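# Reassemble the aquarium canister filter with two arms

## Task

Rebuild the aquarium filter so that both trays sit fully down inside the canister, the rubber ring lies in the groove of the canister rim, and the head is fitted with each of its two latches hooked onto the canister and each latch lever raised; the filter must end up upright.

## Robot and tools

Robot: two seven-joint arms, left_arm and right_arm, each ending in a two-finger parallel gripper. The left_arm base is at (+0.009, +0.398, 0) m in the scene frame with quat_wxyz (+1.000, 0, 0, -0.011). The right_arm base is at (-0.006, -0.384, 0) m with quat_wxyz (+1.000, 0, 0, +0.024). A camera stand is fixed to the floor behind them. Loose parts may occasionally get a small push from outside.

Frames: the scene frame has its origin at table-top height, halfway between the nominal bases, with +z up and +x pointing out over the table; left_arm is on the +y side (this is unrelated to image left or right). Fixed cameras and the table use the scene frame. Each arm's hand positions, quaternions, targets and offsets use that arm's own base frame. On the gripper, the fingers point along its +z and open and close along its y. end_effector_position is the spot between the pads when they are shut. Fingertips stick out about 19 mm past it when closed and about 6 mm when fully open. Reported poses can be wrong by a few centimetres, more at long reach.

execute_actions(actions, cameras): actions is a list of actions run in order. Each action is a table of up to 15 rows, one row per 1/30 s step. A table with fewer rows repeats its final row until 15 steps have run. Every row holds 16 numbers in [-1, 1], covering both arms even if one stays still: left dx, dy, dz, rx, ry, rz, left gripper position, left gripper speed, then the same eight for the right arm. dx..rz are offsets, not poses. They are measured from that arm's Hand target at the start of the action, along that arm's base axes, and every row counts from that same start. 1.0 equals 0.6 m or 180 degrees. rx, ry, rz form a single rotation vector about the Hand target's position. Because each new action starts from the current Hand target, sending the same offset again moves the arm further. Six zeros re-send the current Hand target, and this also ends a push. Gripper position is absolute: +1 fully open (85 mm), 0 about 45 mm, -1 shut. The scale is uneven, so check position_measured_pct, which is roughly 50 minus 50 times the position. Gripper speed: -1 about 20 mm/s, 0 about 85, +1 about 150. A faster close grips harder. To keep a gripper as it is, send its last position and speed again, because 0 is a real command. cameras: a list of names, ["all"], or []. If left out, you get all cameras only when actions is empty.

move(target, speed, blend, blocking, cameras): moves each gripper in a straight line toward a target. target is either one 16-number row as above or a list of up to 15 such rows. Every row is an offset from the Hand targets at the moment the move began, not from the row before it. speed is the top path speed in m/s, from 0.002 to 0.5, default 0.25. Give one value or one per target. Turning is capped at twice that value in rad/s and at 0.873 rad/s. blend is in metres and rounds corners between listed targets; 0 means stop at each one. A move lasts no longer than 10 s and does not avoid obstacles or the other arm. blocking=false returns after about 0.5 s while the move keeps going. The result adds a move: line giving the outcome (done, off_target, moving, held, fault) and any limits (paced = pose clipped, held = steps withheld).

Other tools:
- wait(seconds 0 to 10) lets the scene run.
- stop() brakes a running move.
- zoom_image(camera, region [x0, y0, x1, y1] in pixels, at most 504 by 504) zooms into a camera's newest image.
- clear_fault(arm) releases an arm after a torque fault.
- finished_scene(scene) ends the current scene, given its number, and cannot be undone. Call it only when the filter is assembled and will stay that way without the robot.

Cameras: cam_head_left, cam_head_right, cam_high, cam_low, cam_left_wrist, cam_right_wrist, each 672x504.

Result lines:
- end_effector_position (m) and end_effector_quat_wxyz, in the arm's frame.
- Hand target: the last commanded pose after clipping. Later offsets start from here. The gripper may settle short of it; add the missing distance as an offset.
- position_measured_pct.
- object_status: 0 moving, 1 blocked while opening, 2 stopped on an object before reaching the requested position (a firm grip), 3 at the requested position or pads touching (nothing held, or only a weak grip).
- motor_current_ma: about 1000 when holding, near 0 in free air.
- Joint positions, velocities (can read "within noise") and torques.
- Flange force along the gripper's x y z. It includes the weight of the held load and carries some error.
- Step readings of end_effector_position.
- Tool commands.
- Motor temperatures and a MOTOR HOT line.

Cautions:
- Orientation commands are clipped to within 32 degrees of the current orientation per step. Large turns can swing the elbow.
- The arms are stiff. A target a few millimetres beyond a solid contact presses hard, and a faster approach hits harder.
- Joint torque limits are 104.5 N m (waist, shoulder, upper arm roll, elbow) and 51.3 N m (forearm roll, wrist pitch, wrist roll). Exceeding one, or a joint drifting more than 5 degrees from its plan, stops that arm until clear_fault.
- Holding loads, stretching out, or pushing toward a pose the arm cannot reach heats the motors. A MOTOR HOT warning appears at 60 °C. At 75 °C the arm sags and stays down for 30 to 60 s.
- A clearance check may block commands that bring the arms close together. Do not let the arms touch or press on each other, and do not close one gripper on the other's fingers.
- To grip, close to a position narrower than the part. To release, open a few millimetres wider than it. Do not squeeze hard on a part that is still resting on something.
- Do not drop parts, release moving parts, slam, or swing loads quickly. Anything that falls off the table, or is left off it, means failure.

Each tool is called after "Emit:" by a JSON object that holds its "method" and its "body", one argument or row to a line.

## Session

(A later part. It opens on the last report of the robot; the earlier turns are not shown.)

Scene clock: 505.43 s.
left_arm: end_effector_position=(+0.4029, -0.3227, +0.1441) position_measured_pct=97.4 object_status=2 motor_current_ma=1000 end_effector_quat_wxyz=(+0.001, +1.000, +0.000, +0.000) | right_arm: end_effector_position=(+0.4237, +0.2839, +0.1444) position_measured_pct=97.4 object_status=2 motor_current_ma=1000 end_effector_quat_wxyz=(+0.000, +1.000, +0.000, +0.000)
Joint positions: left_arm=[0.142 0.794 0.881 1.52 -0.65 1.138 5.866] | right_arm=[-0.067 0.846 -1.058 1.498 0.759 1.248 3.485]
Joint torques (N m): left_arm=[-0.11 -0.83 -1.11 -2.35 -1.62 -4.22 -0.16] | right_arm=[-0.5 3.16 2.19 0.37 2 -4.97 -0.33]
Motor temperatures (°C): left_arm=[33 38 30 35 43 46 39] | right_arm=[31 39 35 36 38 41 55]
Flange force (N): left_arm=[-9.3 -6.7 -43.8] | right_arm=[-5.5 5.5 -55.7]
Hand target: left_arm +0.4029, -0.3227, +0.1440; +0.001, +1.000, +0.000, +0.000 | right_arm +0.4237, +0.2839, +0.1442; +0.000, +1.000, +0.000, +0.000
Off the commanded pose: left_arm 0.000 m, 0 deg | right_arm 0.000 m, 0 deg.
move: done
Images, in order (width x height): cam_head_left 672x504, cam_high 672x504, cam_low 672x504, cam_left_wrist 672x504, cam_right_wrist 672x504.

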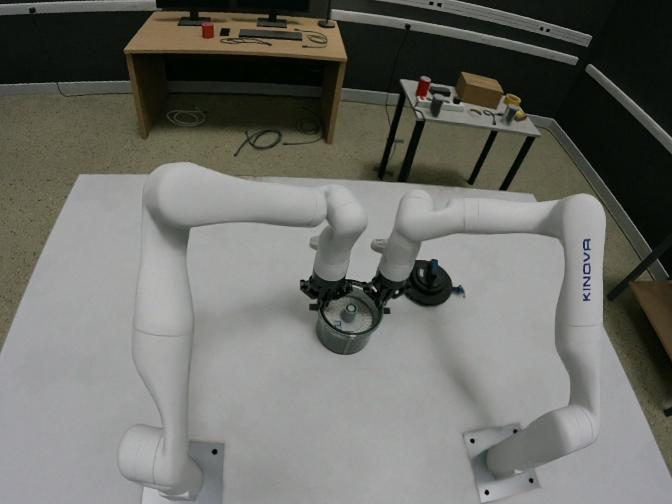

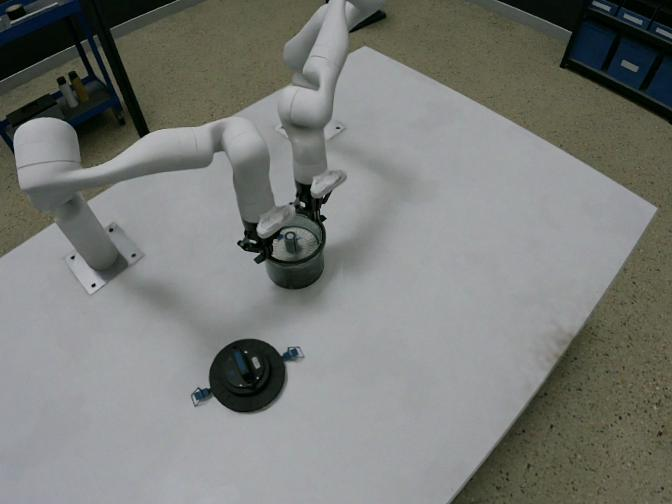

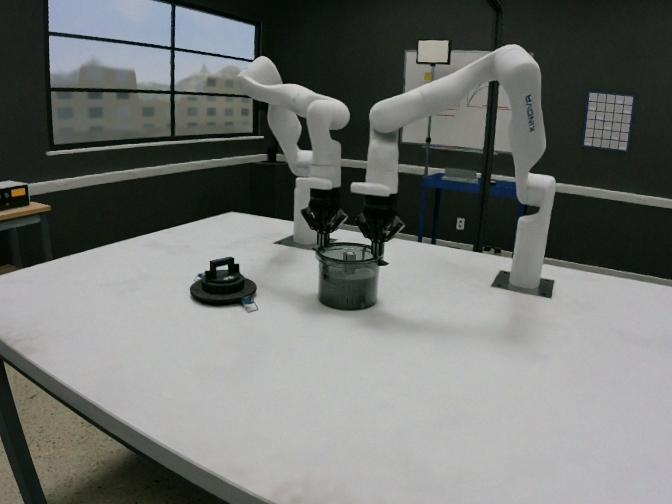

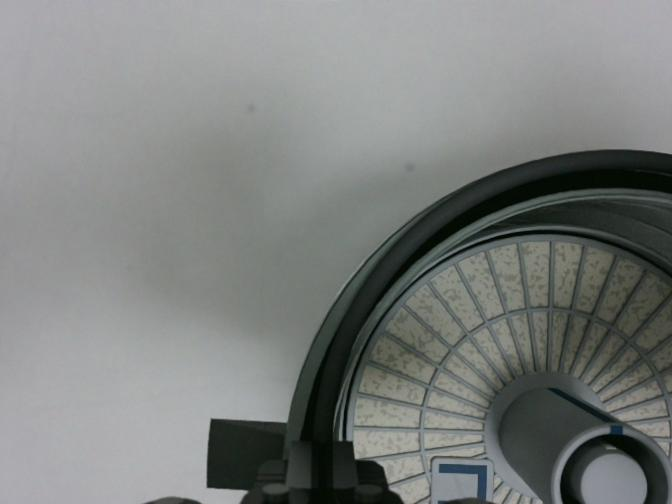

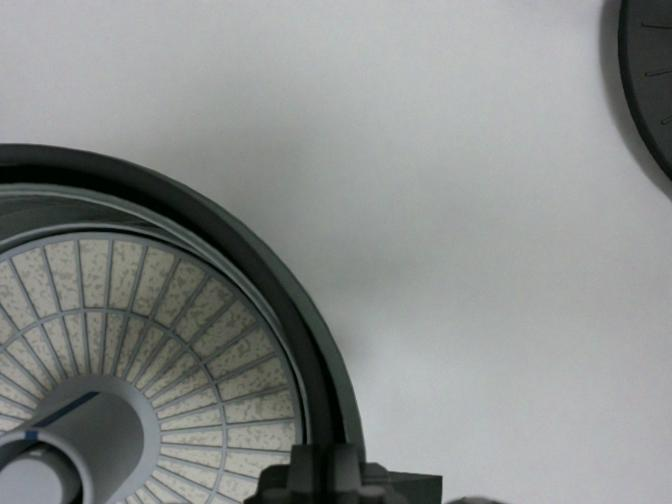

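Emit:
{"method": "move", "body": {
  "target": [
    [0,0,0.0133,0,0,0,-1,-1,0,0,0.0133,0,0,0,-1,-1],
    [-0.0075,0,0.0133,0,0,0,-1,-1,-0.0075,0,0.0133,0,0,0,-1,-1],
    [-0.0075,0,0.006,0,0,0,-1,-1,-0.0075,0,0.006,0,0,0,-1,-1]
  ],
  "speed": 0.03,
  "cameras": ["cam_left_wrist","cam_right_wrist","cam_low","cam_high","cam_head_left"]
}}

Emit:
{"method": "zoom_image", "body": {
  "camera": "cam_head_left",
  "region": [310, 280, 390, 360]
}}

Emit:
{"method": "zoom_image", "body": {
  "camera": "cam_left_wrist",
  "region": [280, 130, 672, 504]
}}

Emit:
{"method": "zoom_image", "body": {
  "camera": "cam_right_wrist",
  "region": [0, 130, 392, 504]
}}

Scene clock: 514.07 s.
left_arm: end_effector_position=(+0.3984, -0.3227, +0.1476) position_measured_pct=97.4 object_status=2 motor_current_ma=1000 end_effector_quat_wxyz=(+0.001, +1.000, +0.000, +0.000) | right_arm: end_effector_position=(+0.4192, +0.2839, +0.1478) position_measured_pct=97.4 object_status=2 motor_current_ma=1000 end_effector_quat_wxyz=(+0.000, +1.000, +0.000, +0.000)
Joint positions: left_arm=[0.141 0.783 0.885 1.529 -0.644 1.14 5.871] | right_arm=[-0.065 0.835 -1.064 1.508 0.753 1.248 3.479]
Joint torques (N m): left_arm=[-1.3 -18.09 4.94 -6.06 -0.38 0.13 -0.14] | right_arm=[1.22 -17.7 -6.1 -4.61 -0.09 0.12 -0.34]
Motor temperatures (°C): left_arm=[33 38 30 34 43 46 39] | right_arm=[31 39 35 36 38 41 55]
Flange force (N): left_arm=[0.3 4.0 -0.6] | right_arm=[4.9 -5.6 -2.8]
Hand target: left_arm +0.3984, -0.3227, +0.1476; +0.001, +1.000, +0.000, +0.000 | right_arm +0.4192, +0.2839, +0.1478; +0.000, +1.000, +0.000, +0.000
Off the commanded pose: left_arm 0.000 m, 0 deg | right_arm 0.000 m, 0 deg.
move: done
Images, in order (width x height): cam_head_left 672x504, cam_high 672x504, cam_low 672x504, cam_left_wrist 672x504, cam_right_wrist 672x504.

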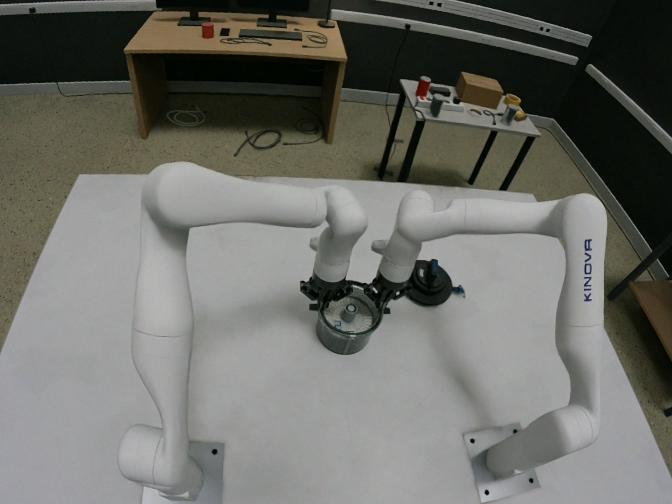

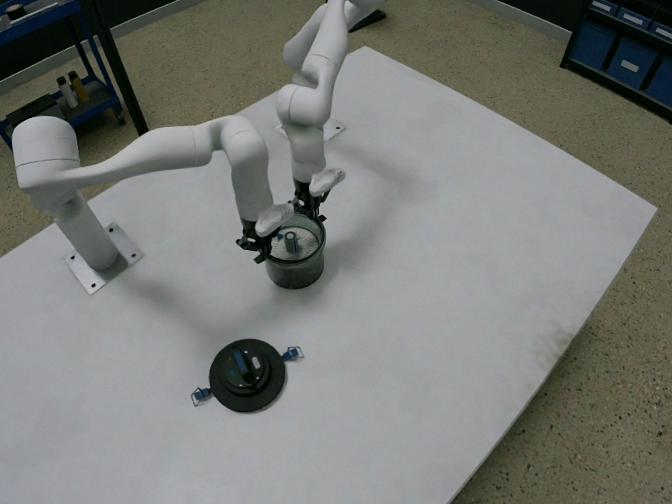

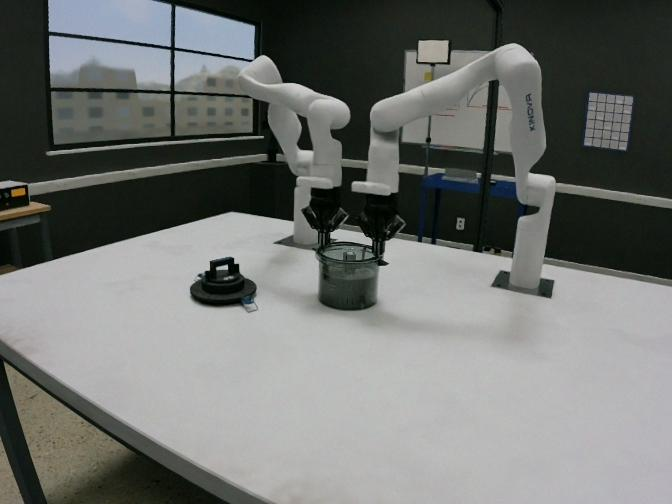

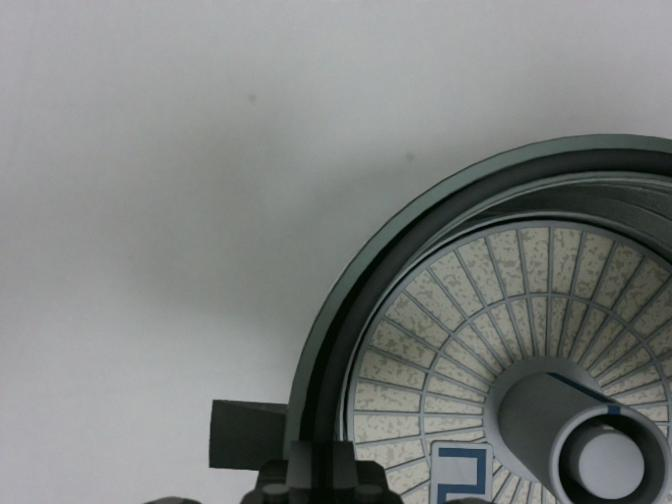

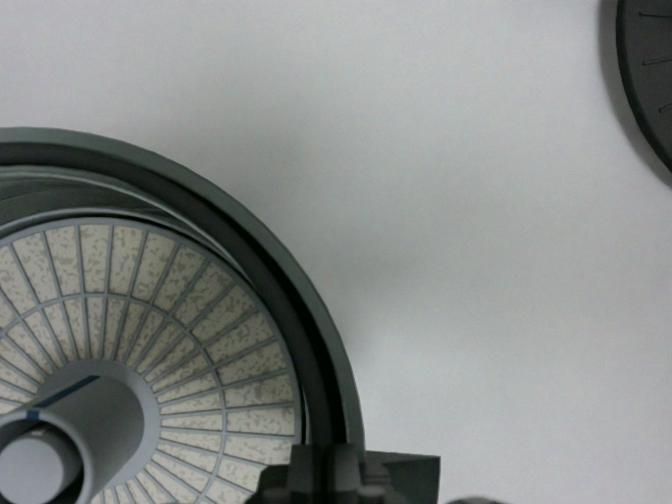

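Scaled by 6.300 from the camera's 672x504 image, which has a finer 960x720 frame.

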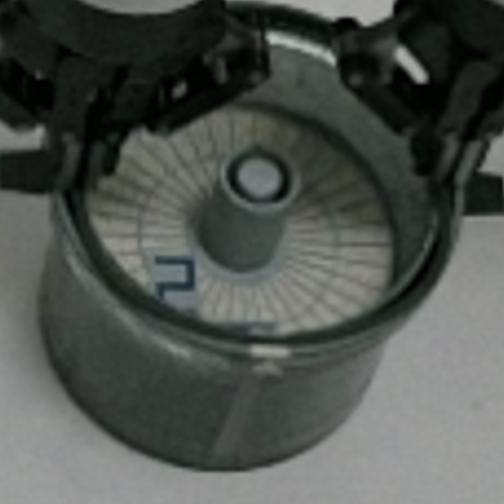

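Scaled by 1.286.

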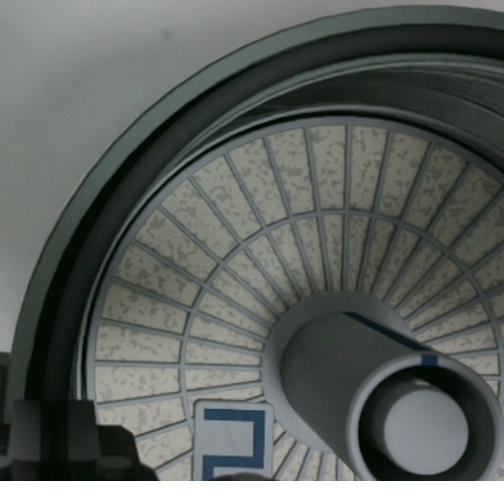

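Scaled by 1.286.

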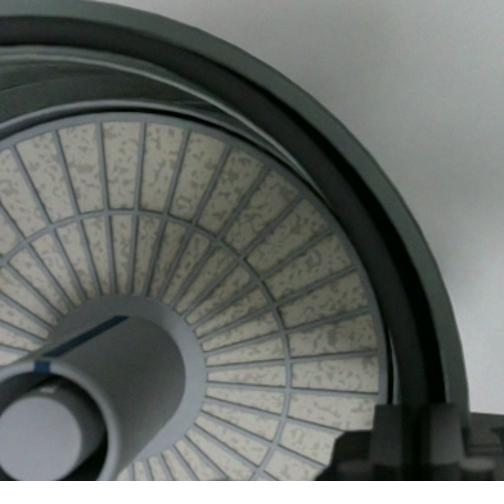

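Emit:
{"method": "move", "body": {
  "target": [
    [0.0015,0.0037,0,0,0,0,-1,-1,0.0015,-0.0037,0,0,0,0,-1,-1],
    [0.0015,0.0037,-0.003,0,0,0,-1,-1,0.0015,-0.0037,-0.003,0,0,0,-1,-1]
  ],
  "speed": 0.03,
  "cameras": ["cam_left_wrist","cam_right_wrist","cam_low","cam_head_left"]
}}

Emit:
{"method": "zoom_image", "body": {
  "camera": "cam_head_left",
  "region": [310, 280, 390, 360]
}}

Emit:
{"method": "zoom_image", "body": {
  "camera": "cam_left_wrist",
  "region": [280, 130, 672, 504]
}}

Emit:
{"method": "zoom_image", "body": {
  "camera": "cam_right_wrist",
  "region": [0, 130, 392, 504]
}}

Emit:
{"method": "zoom_image", "body": {
  "camera": "cam_low",
  "region": [300, 220, 400, 290]
}}

Scene clock: 519.73 s.
left_arm: end_effector_position=(+0.3993, -0.3205, +0.1458) position_measured_pct=97.4 object_status=2 motor_current_ma=1000 end_effector_quat_wxyz=(+0.001, +1.000, +0.000, +0.000) | right_arm: end_effector_position=(+0.4201, +0.2817, +0.1461) position_measured_pct=97.4 object_status=2 motor_current_ma=1000 end_effector_quat_wxyz=(+0.000, +1.000, +0.000, +0.000)
Joint positions: left_arm=[0.136 0.784 0.884 1.534 -0.646 1.134 5.869] | right_arm=[-0.06 0.837 -1.063 1.512 0.755 1.244 3.481]
Joint torques (N m): left_arm=[-1.36 -18.11 4.92 -6.13 -0.32 0.11 -0.2] | right_arm=[1.29 -13.76 -4.28 -3.31 0.27 -0.4 -0.33]
Motor temperatures (°C): left_arm=[33 38 30 34 43 46 39] | right_arm=[31 39 35 36 38 41 55]
Flange force (N): left_arm=[0.0 4.0 -0.3] | right_arm=[3.3 -4.7 -12.4]
Hand target: left_arm +0.3993, -0.3205, +0.1458; +0.001, +1.000, +0.000, +0.000 | right_arm +0.4201, +0.2817, +0.1460; +0.000, +1.000, +0.000, +0.000
Off the commanded pose: left_arm 0.000 m, 0 deg | right_arm 0.000 m, 0 deg.
move: done
Images, in order (width x height): cam_head_left 672x504, cam_low 672x504, cam_left_wrist 672x504, cam_right_wrist 672x504.

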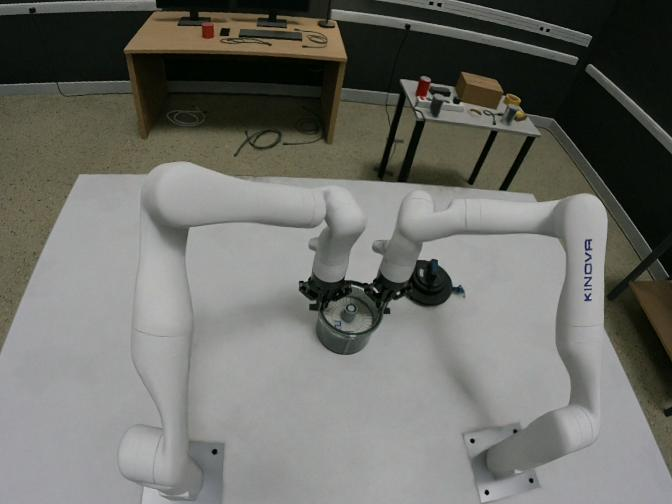

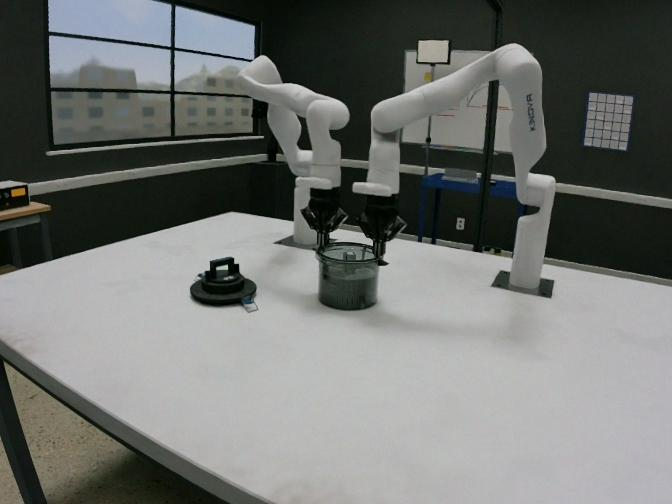

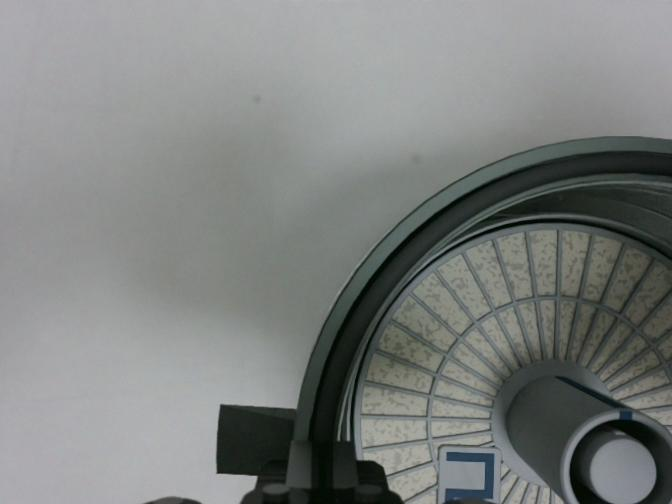

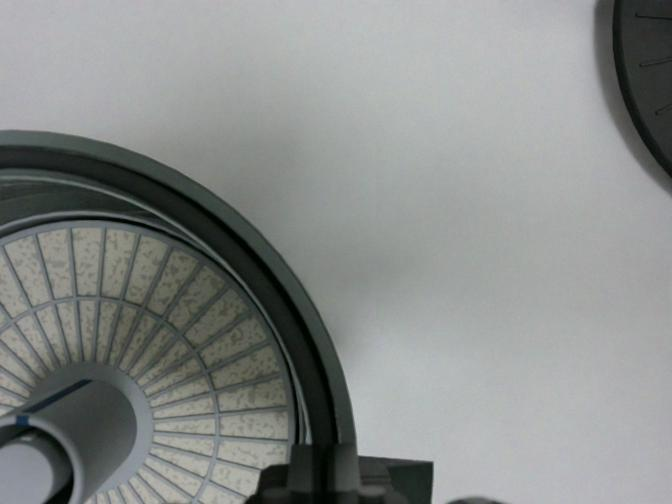

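Scaled by 6.300 from the camera's 672x504 image, which has a finer 960x720 frame.

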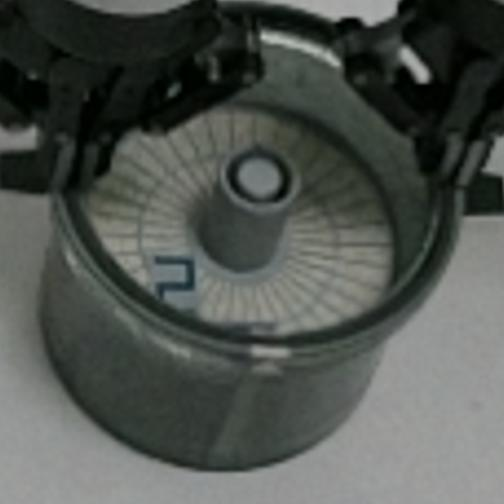

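Scaled by 1.286.

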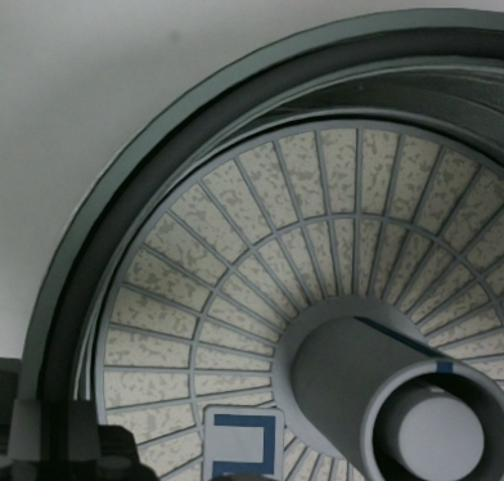

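Scaled by 1.286.

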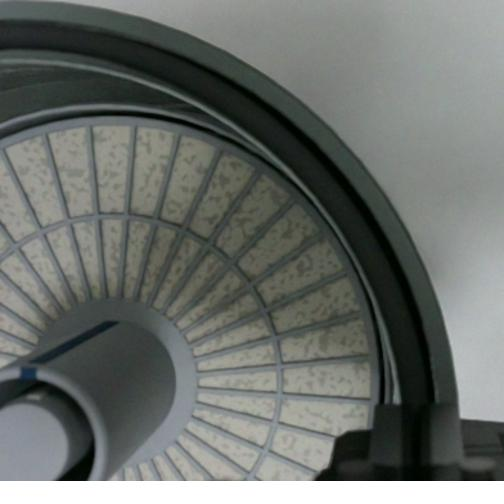

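Scaled by 5.040 from the camera's 672x504 image, which has a finer 960x720 frame.

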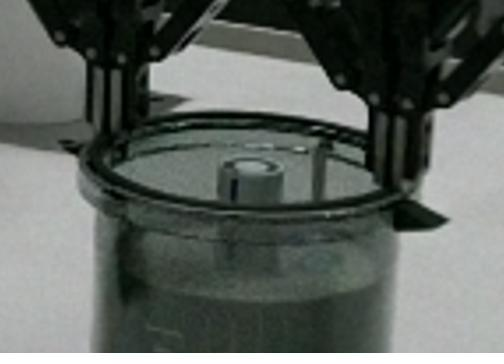

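Emit:
{"method": "move", "body": {
  "target": [
    [0,0,0,0,0,0,-1,-1,0,0,0.0025,0,0,0,-1,-1],
    [0,0,-0.0005,0,0,0,-1,-1,0,-0.003,0.0025,0,0,0,-1,-1],
    [0,0,-0.0015,0,0,0,-1,-1,0,-0.003,-0.0003,0,0,0,-1,-1]
  ],
  "speed": 0.02,
  "cameras": ["cam_left_wrist","cam_right_wrist","cam_head_left"]
}}

Emit:
{"method": "zoom_image", "body": {
  "camera": "cam_head_left",
  "region": [310, 280, 390, 360]
}}

Emit:
{"method": "zoom_image", "body": {
  "camera": "cam_left_wrist",
  "region": [280, 130, 672, 504]
}}

Emit:
{"method": "zoom_image", "body": {
  "camera": "cam_right_wrist",
  "region": [0, 130, 392, 504]
}}

Scene clock: 525.73 s.
left_arm: end_effector_position=(+0.3993, -0.3205, +0.1449) position_measured_pct=97.4 object_status=2 motor_current_ma=1000 end_effector_quat_wxyz=(+0.001, +1.000, +0.000, +0.000) | right_arm: end_effector_position=(+0.4201, +0.2799, +0.1459) position_measured_pct=97.4 object_status=2 motor_current_ma=1000 end_effector_quat_wxyz=(+0.000, +1.000, +0.000, +0.000)
Joint positions: left_arm=[0.137 0.785 0.883 1.536 -0.647 1.132 5.869] | right_arm=[-0.055 0.836 -1.064 1.516 0.755 1.242 3.482]
Joint torques (N m): left_arm=[-1.14 -14.54 3.73 -4.98 -0.48 -0.5 -0.18] | right_arm=[1.13 -12.08 -3.61 -2.23 0.09 -0.29 -0.3]
Motor temperatures (°C): left_arm=[33 38 30 34 43 46 39] | right_arm=[31 39 35 36 38 41 55]
Flange force (N): left_arm=[-1.1 2.5 -9.0] | right_arm=[4.0 -4.9 -16.0]
Hand target: left_arm +0.3993, -0.3205, +0.1449; +0.001, +1.000, +0.000, +0.000 | right_arm +0.4201, +0.2799, +0.1458; +0.000, +1.000, +0.000, +0.000
Off the commanded pose: left_arm 0.000 m, 0 deg | right_arm 0.000 m, 0 deg.
move: done
Images, in order (width x height): cam_head_left 672x504, cam_left_wrist 672x504, cam_right_wrist 672x504.

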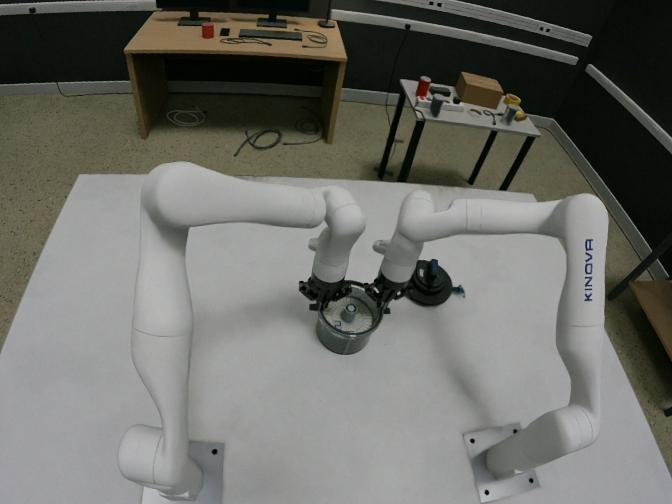

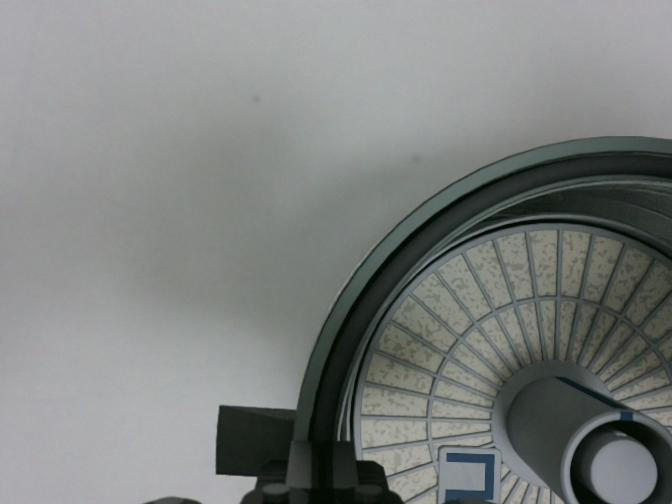

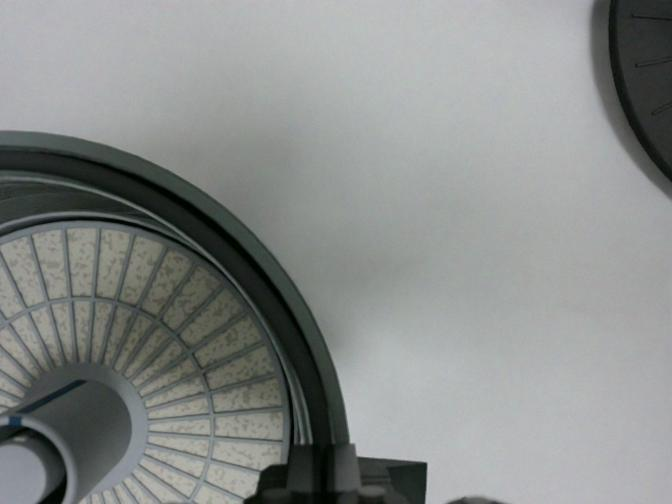

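Scaled by 6.300 from the camera's 672x504 image, which has a finer 960x720 frame.

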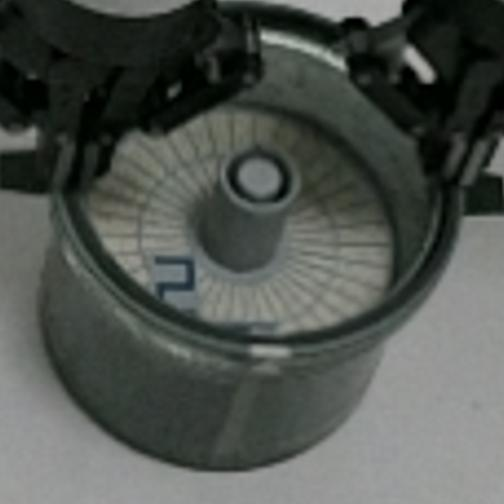

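Scaled by 1.286.

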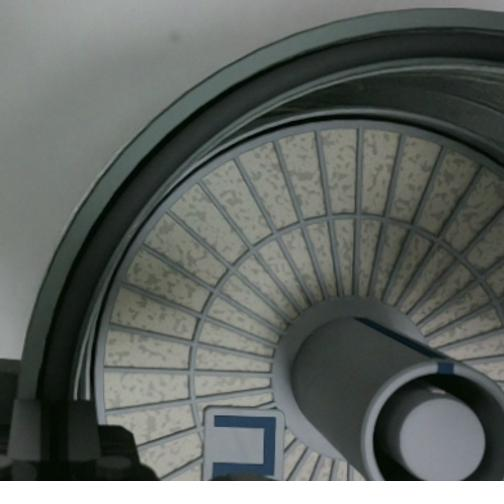

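Scaled by 1.286.

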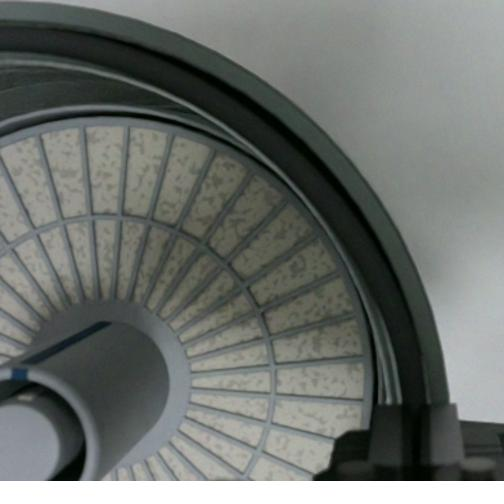

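Emit:
{"method": "move", "body": {
  "target": [
    [0,0,0,0,0,0,-0.75,-1,0,0,0,0,0,0,-0.75,-1],
    [0,0,0.06,0,0,0,-0.75,-1,0,0,0.06,0,0,0,-0.75,-1]
  ],
  "speed": 0.03,
  "cameras": ["cam_left_wrist","cam_right_wrist","cam_head_left","cam_low"]
}}

Emit:
{"method": "zoom_image", "body": {
  "camera": "cam_head_left",
  "region": [310, 280, 390, 360]
}}

Emit:
{"method": "zoom_image", "body": {
  "camera": "cam_low",
  "region": [300, 220, 400, 290]
}}

Scene clock: 530.97 s.
left_arm: end_effector_position=(+0.3993, -0.3205, +0.1809) position_measured_pct=87.4 object_status=3 motor_current_ma=0 end_effector_quat_wxyz=(+0.001, +1.000, +0.000, +0.000) | right_arm: end_effector_position=(+0.4201, +0.2799, +0.1819) position_measured_pct=87.9 object_status=3 motor_current_ma=0 end_effector_quat_wxyz=(+0.000, +1.000, +0.000, +0.000)
Joint positions: left_arm=[0.125 0.743 0.915 1.484 -0.608 1.215 5.838] | right_arm=[-0.048 0.793 -1.092 1.464 0.712 1.317 3.516]
Joint torques (N m): left_arm=[-1.42 -17.84 4.77 -6.53 -0.41 0.15 -0.17] | right_arm=[1.29 -17.41 -5.92 -4.97 -0.04 0.14 -0.34]
Motor temperatures (°C): left_arm=[33 38 30 34 43 46 39] | right_arm=[31 39 35 36 38 41 55]
Flange force (N): left_arm=[0.2 4.3 -0.5] | right_arm=[5.1 -5.9 -3.3]
Hand target: left_arm +0.3993, -0.3205, +0.1809; +0.001, +1.000, +0.000, +0.000 | right_arm +0.4201, +0.2799, +0.1818; +0.000, +1.000, +0.000, +0.000
Off the commanded pose: left_arm 0.000 m, 0 deg | right_arm 0.000 m, 0 deg.
move: done
Images, in order (width x height): cam_head_left 672x504, cam_low 672x504, cam_left_wrist 672x504, cam_right_wrist 672x504.

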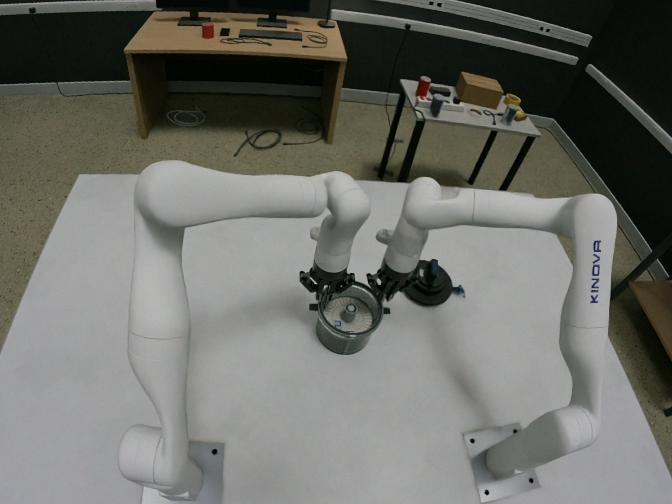

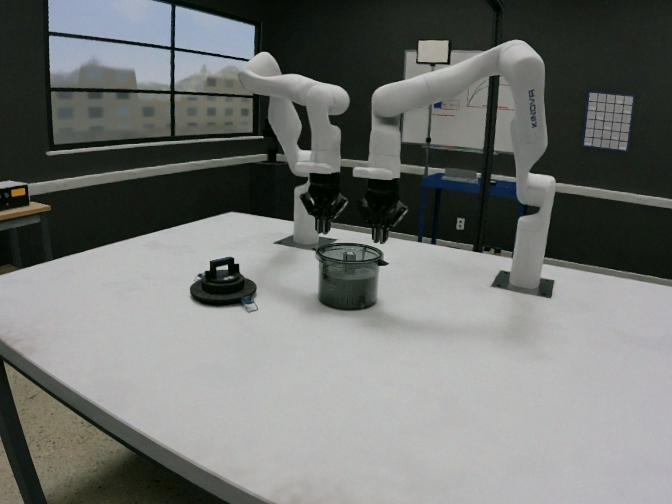

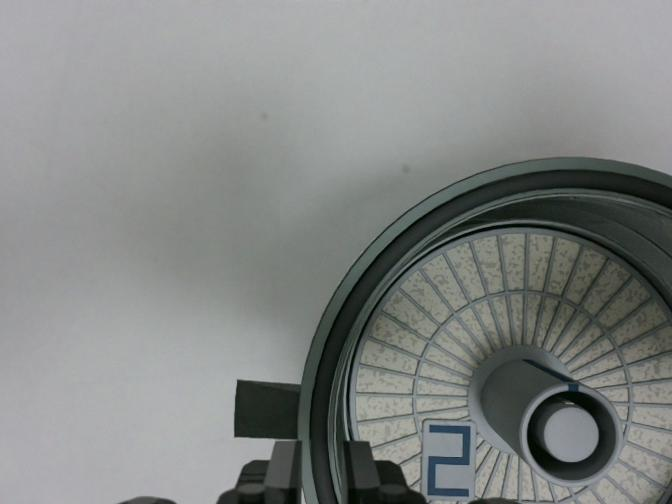

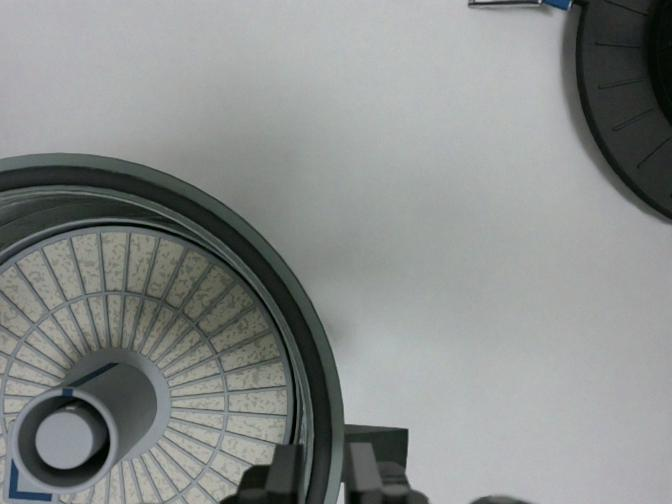

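Scaled by 6.300 from the camera's 672x504 image, which has a finer 960x720 frame.

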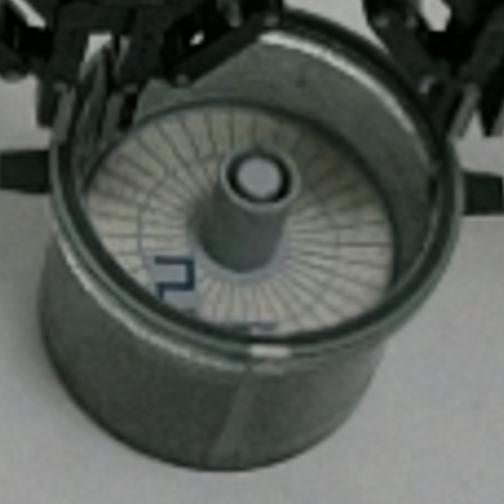

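Scaled by 5.040 from the camera's 672x504 image, which has a finer 960x720 frame.

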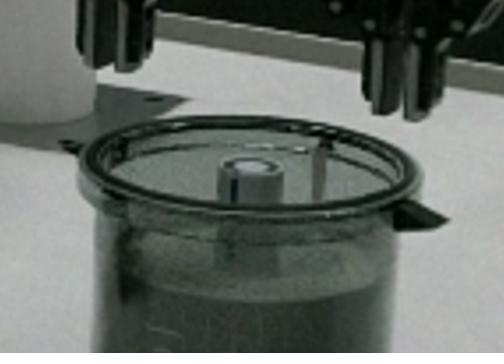

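Emit:
{"method": "move", "body": {
  "target": [
    [0,0.1,0.2,0,0,0,0,1,0,0,0.05,0,0,0,0,1],
    [-0.15,0.55,0.3,0,0,0,0,1,-0.08,0.13,0.05,0,0,0,0,1]
  ],
  "speed": 0.2,
  "cameras": ["cam_right_wrist"]
}}

Emit:
{"method": "zoom_image", "body": {
  "camera": "cam_right_wrist",
  "region": [80, 20, 340, 280]
}}

Emit:
{"method": "zoom_image", "body": {
  "camera": "cam_right_wrist",
  "region": [300, 20, 560, 280]
}}

Emit:
{"method": "zoom_image", "body": {
  "camera": "cam_right_wrist",
  "region": [80, 244, 340, 504]
}}

Emit:
{"method": "zoom_image", "body": {
  "camera": "cam_right_wrist",
  "region": [300, 244, 560, 504]
}}

Scene clock: 537.10 s.
left_arm: end_effector_position=(+0.3093, +0.0095, +0.3609) position_measured_pct=49.8 object_status=3 motor_current_ma=0 end_effector_quat_wxyz=(+0.001, +1.000, +0.000, +0.000) | right_arm: end_effector_position=(+0.3721, +0.3579, +0.2118) position_measured_pct=49.8 object_status=3 motor_current_ma=0 end_effector_quat_wxyz=(+0.000, +1.000, +0.000, +0.000)
Joint positions: left_arm=[-1.193 -0.075 1.019 1.71 0.066 1.471 4.53] | right_arm=[-0.249 0.775 -1.089 1.368 0.681 1.397 3.383]
Joint torques (N m): left_arm=[-1.43 -2.93 -0.88 -8.47 -0.34 0.11 -0.16] | right_arm=[1.29 -17.76 -5.74 -5.32 -0.03 0.13 -0.34]
Motor temperatures (°C): left_arm=[33 38 30 34 43 46 39] | right_arm=[31 39 35 36 38 41 55]
Flange force (N): left_arm=[4.1 2.4 -0.6] | right_arm=[4.1 -6.8 -3.8]
Hand target: left_arm +0.3093, +0.0095, +0.3609; +0.001, +1.000, +0.000, +0.000 | right_arm +0.3721, +0.3579, +0.2118; +0.000, +1.000, +0.000, +0.000
Off the commanded pose: left_arm 0.000 m, 0 deg | right_arm 0.000 m, 0 deg.
move: done
Images, in order (width x height): cam_right_wrist 672x504.

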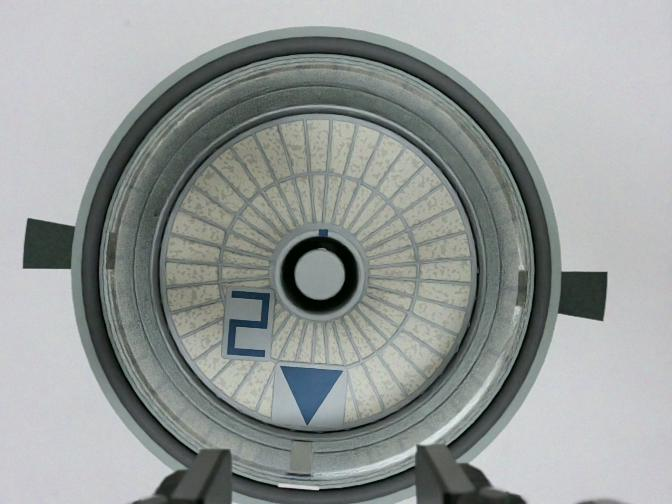

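Scaled by 1.938.

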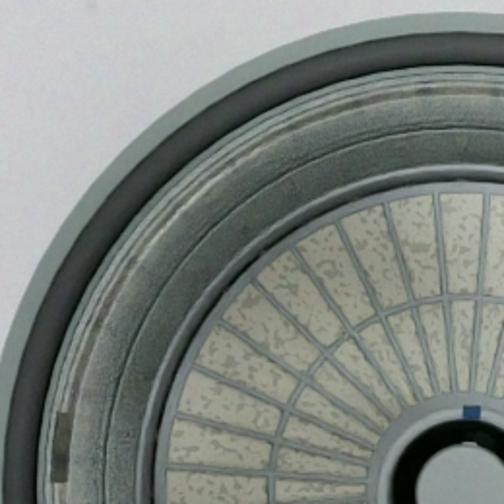

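Scaled by 1.938.

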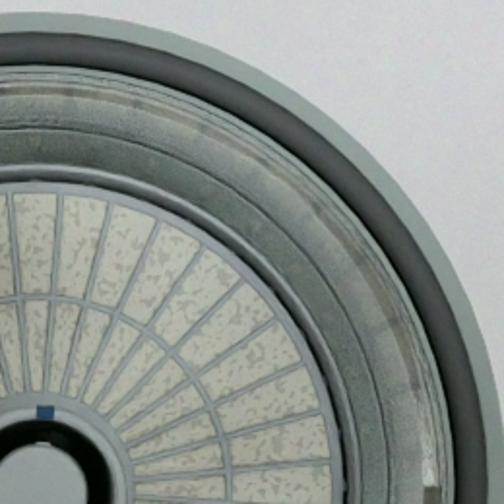

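Scaled by 1.938.

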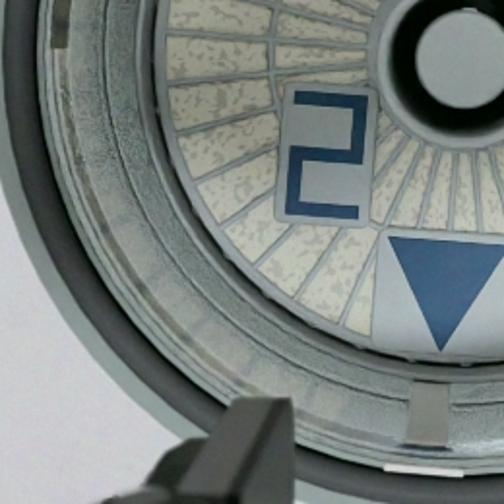

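Scaled by 1.938.

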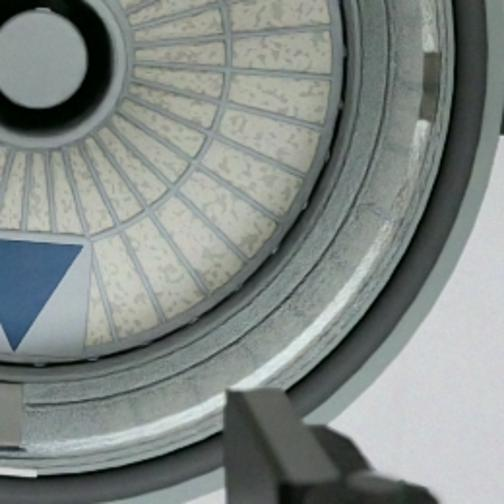

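Emit:
{"method": "move", "body": {
  "target": [
    [0,0,0,0,0,0,0,1,0,-0.1,0.1,0,0,0,1,1],
    [0,0,0,0,0,0,0,1,0.2345,-0.4763,0.06,0,0,0,1,1]
  ],
  "speed": 0.25,
  "cameras": ["cam_right_wrist"]
}}

Emit:
{"method": "zoom_image", "body": {
  "camera": "cam_right_wrist",
  "region": [120, 60, 520, 460]
}}

Scene clock: 544.17 s.
left_arm: end_effector_position=(+0.3093, +0.0095, +0.3609) position_measured_pct=49.8 object_status=3 motor_current_ma=0 end_effector_quat_wxyz=(+0.001, +1.000, +0.000, +0.000) | right_arm: end_effector_position=(+0.5128, +0.0721, +0.2479) position_measured_pct=0.0 object_status=3 motor_current_ma=0 end_effector_quat_wxyz=(+0.000, +1.000, +0.000, +0.000)
Joint positions: left_arm=[-1.193 -0.075 1.019 1.71 0.066 1.471 4.53] | right_arm=[0.38 0.758 -1.142 1.29 0.678 1.497 4.024]
Joint torques (N m): left_arm=[-1.38 -2.95 -0.91 -8.53 -0.31 0.1 -0.16] | right_arm=[1.3 -17.74 -5.72 -5.44 -0.06 0.11 -0.34]
Motor temperatures (°C): left_arm=[33 38 30 34 43 46 39] | right_arm=[31 39 35 36 38 41 55]
Flange force (N): left_arm=[4.2 2.4 -0.4] | right_arm=[7.9 -3.2 -4.4]
Hand target: left_arm +0.3093, +0.0095, +0.3609; +0.001, +1.000, +0.000, +0.000 | right_arm +0.5128, +0.0721, +0.2479; +0.000, +1.000, +0.000, +0.000
Off the commanded pose: left_arm 0.000 m, 0 deg | right_arm 0.000 m, 0 deg.
move: done
Images, in order (width x height): cam_right_wrist 672x504.

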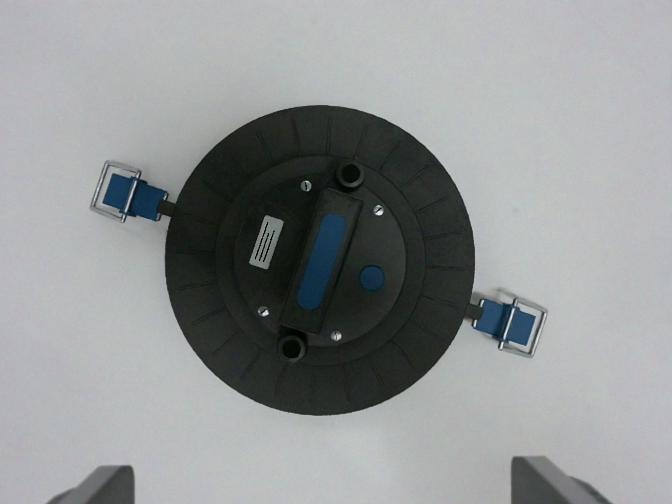

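Scaled by 1.260.

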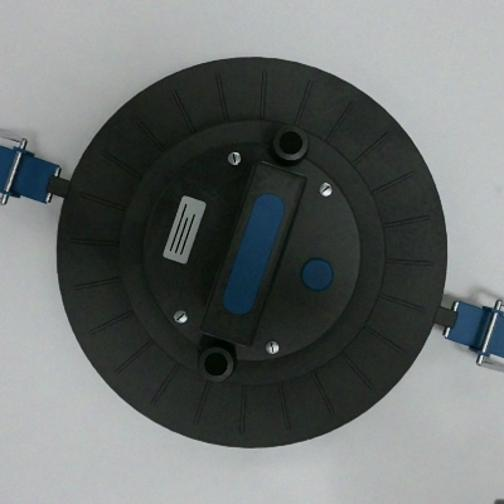

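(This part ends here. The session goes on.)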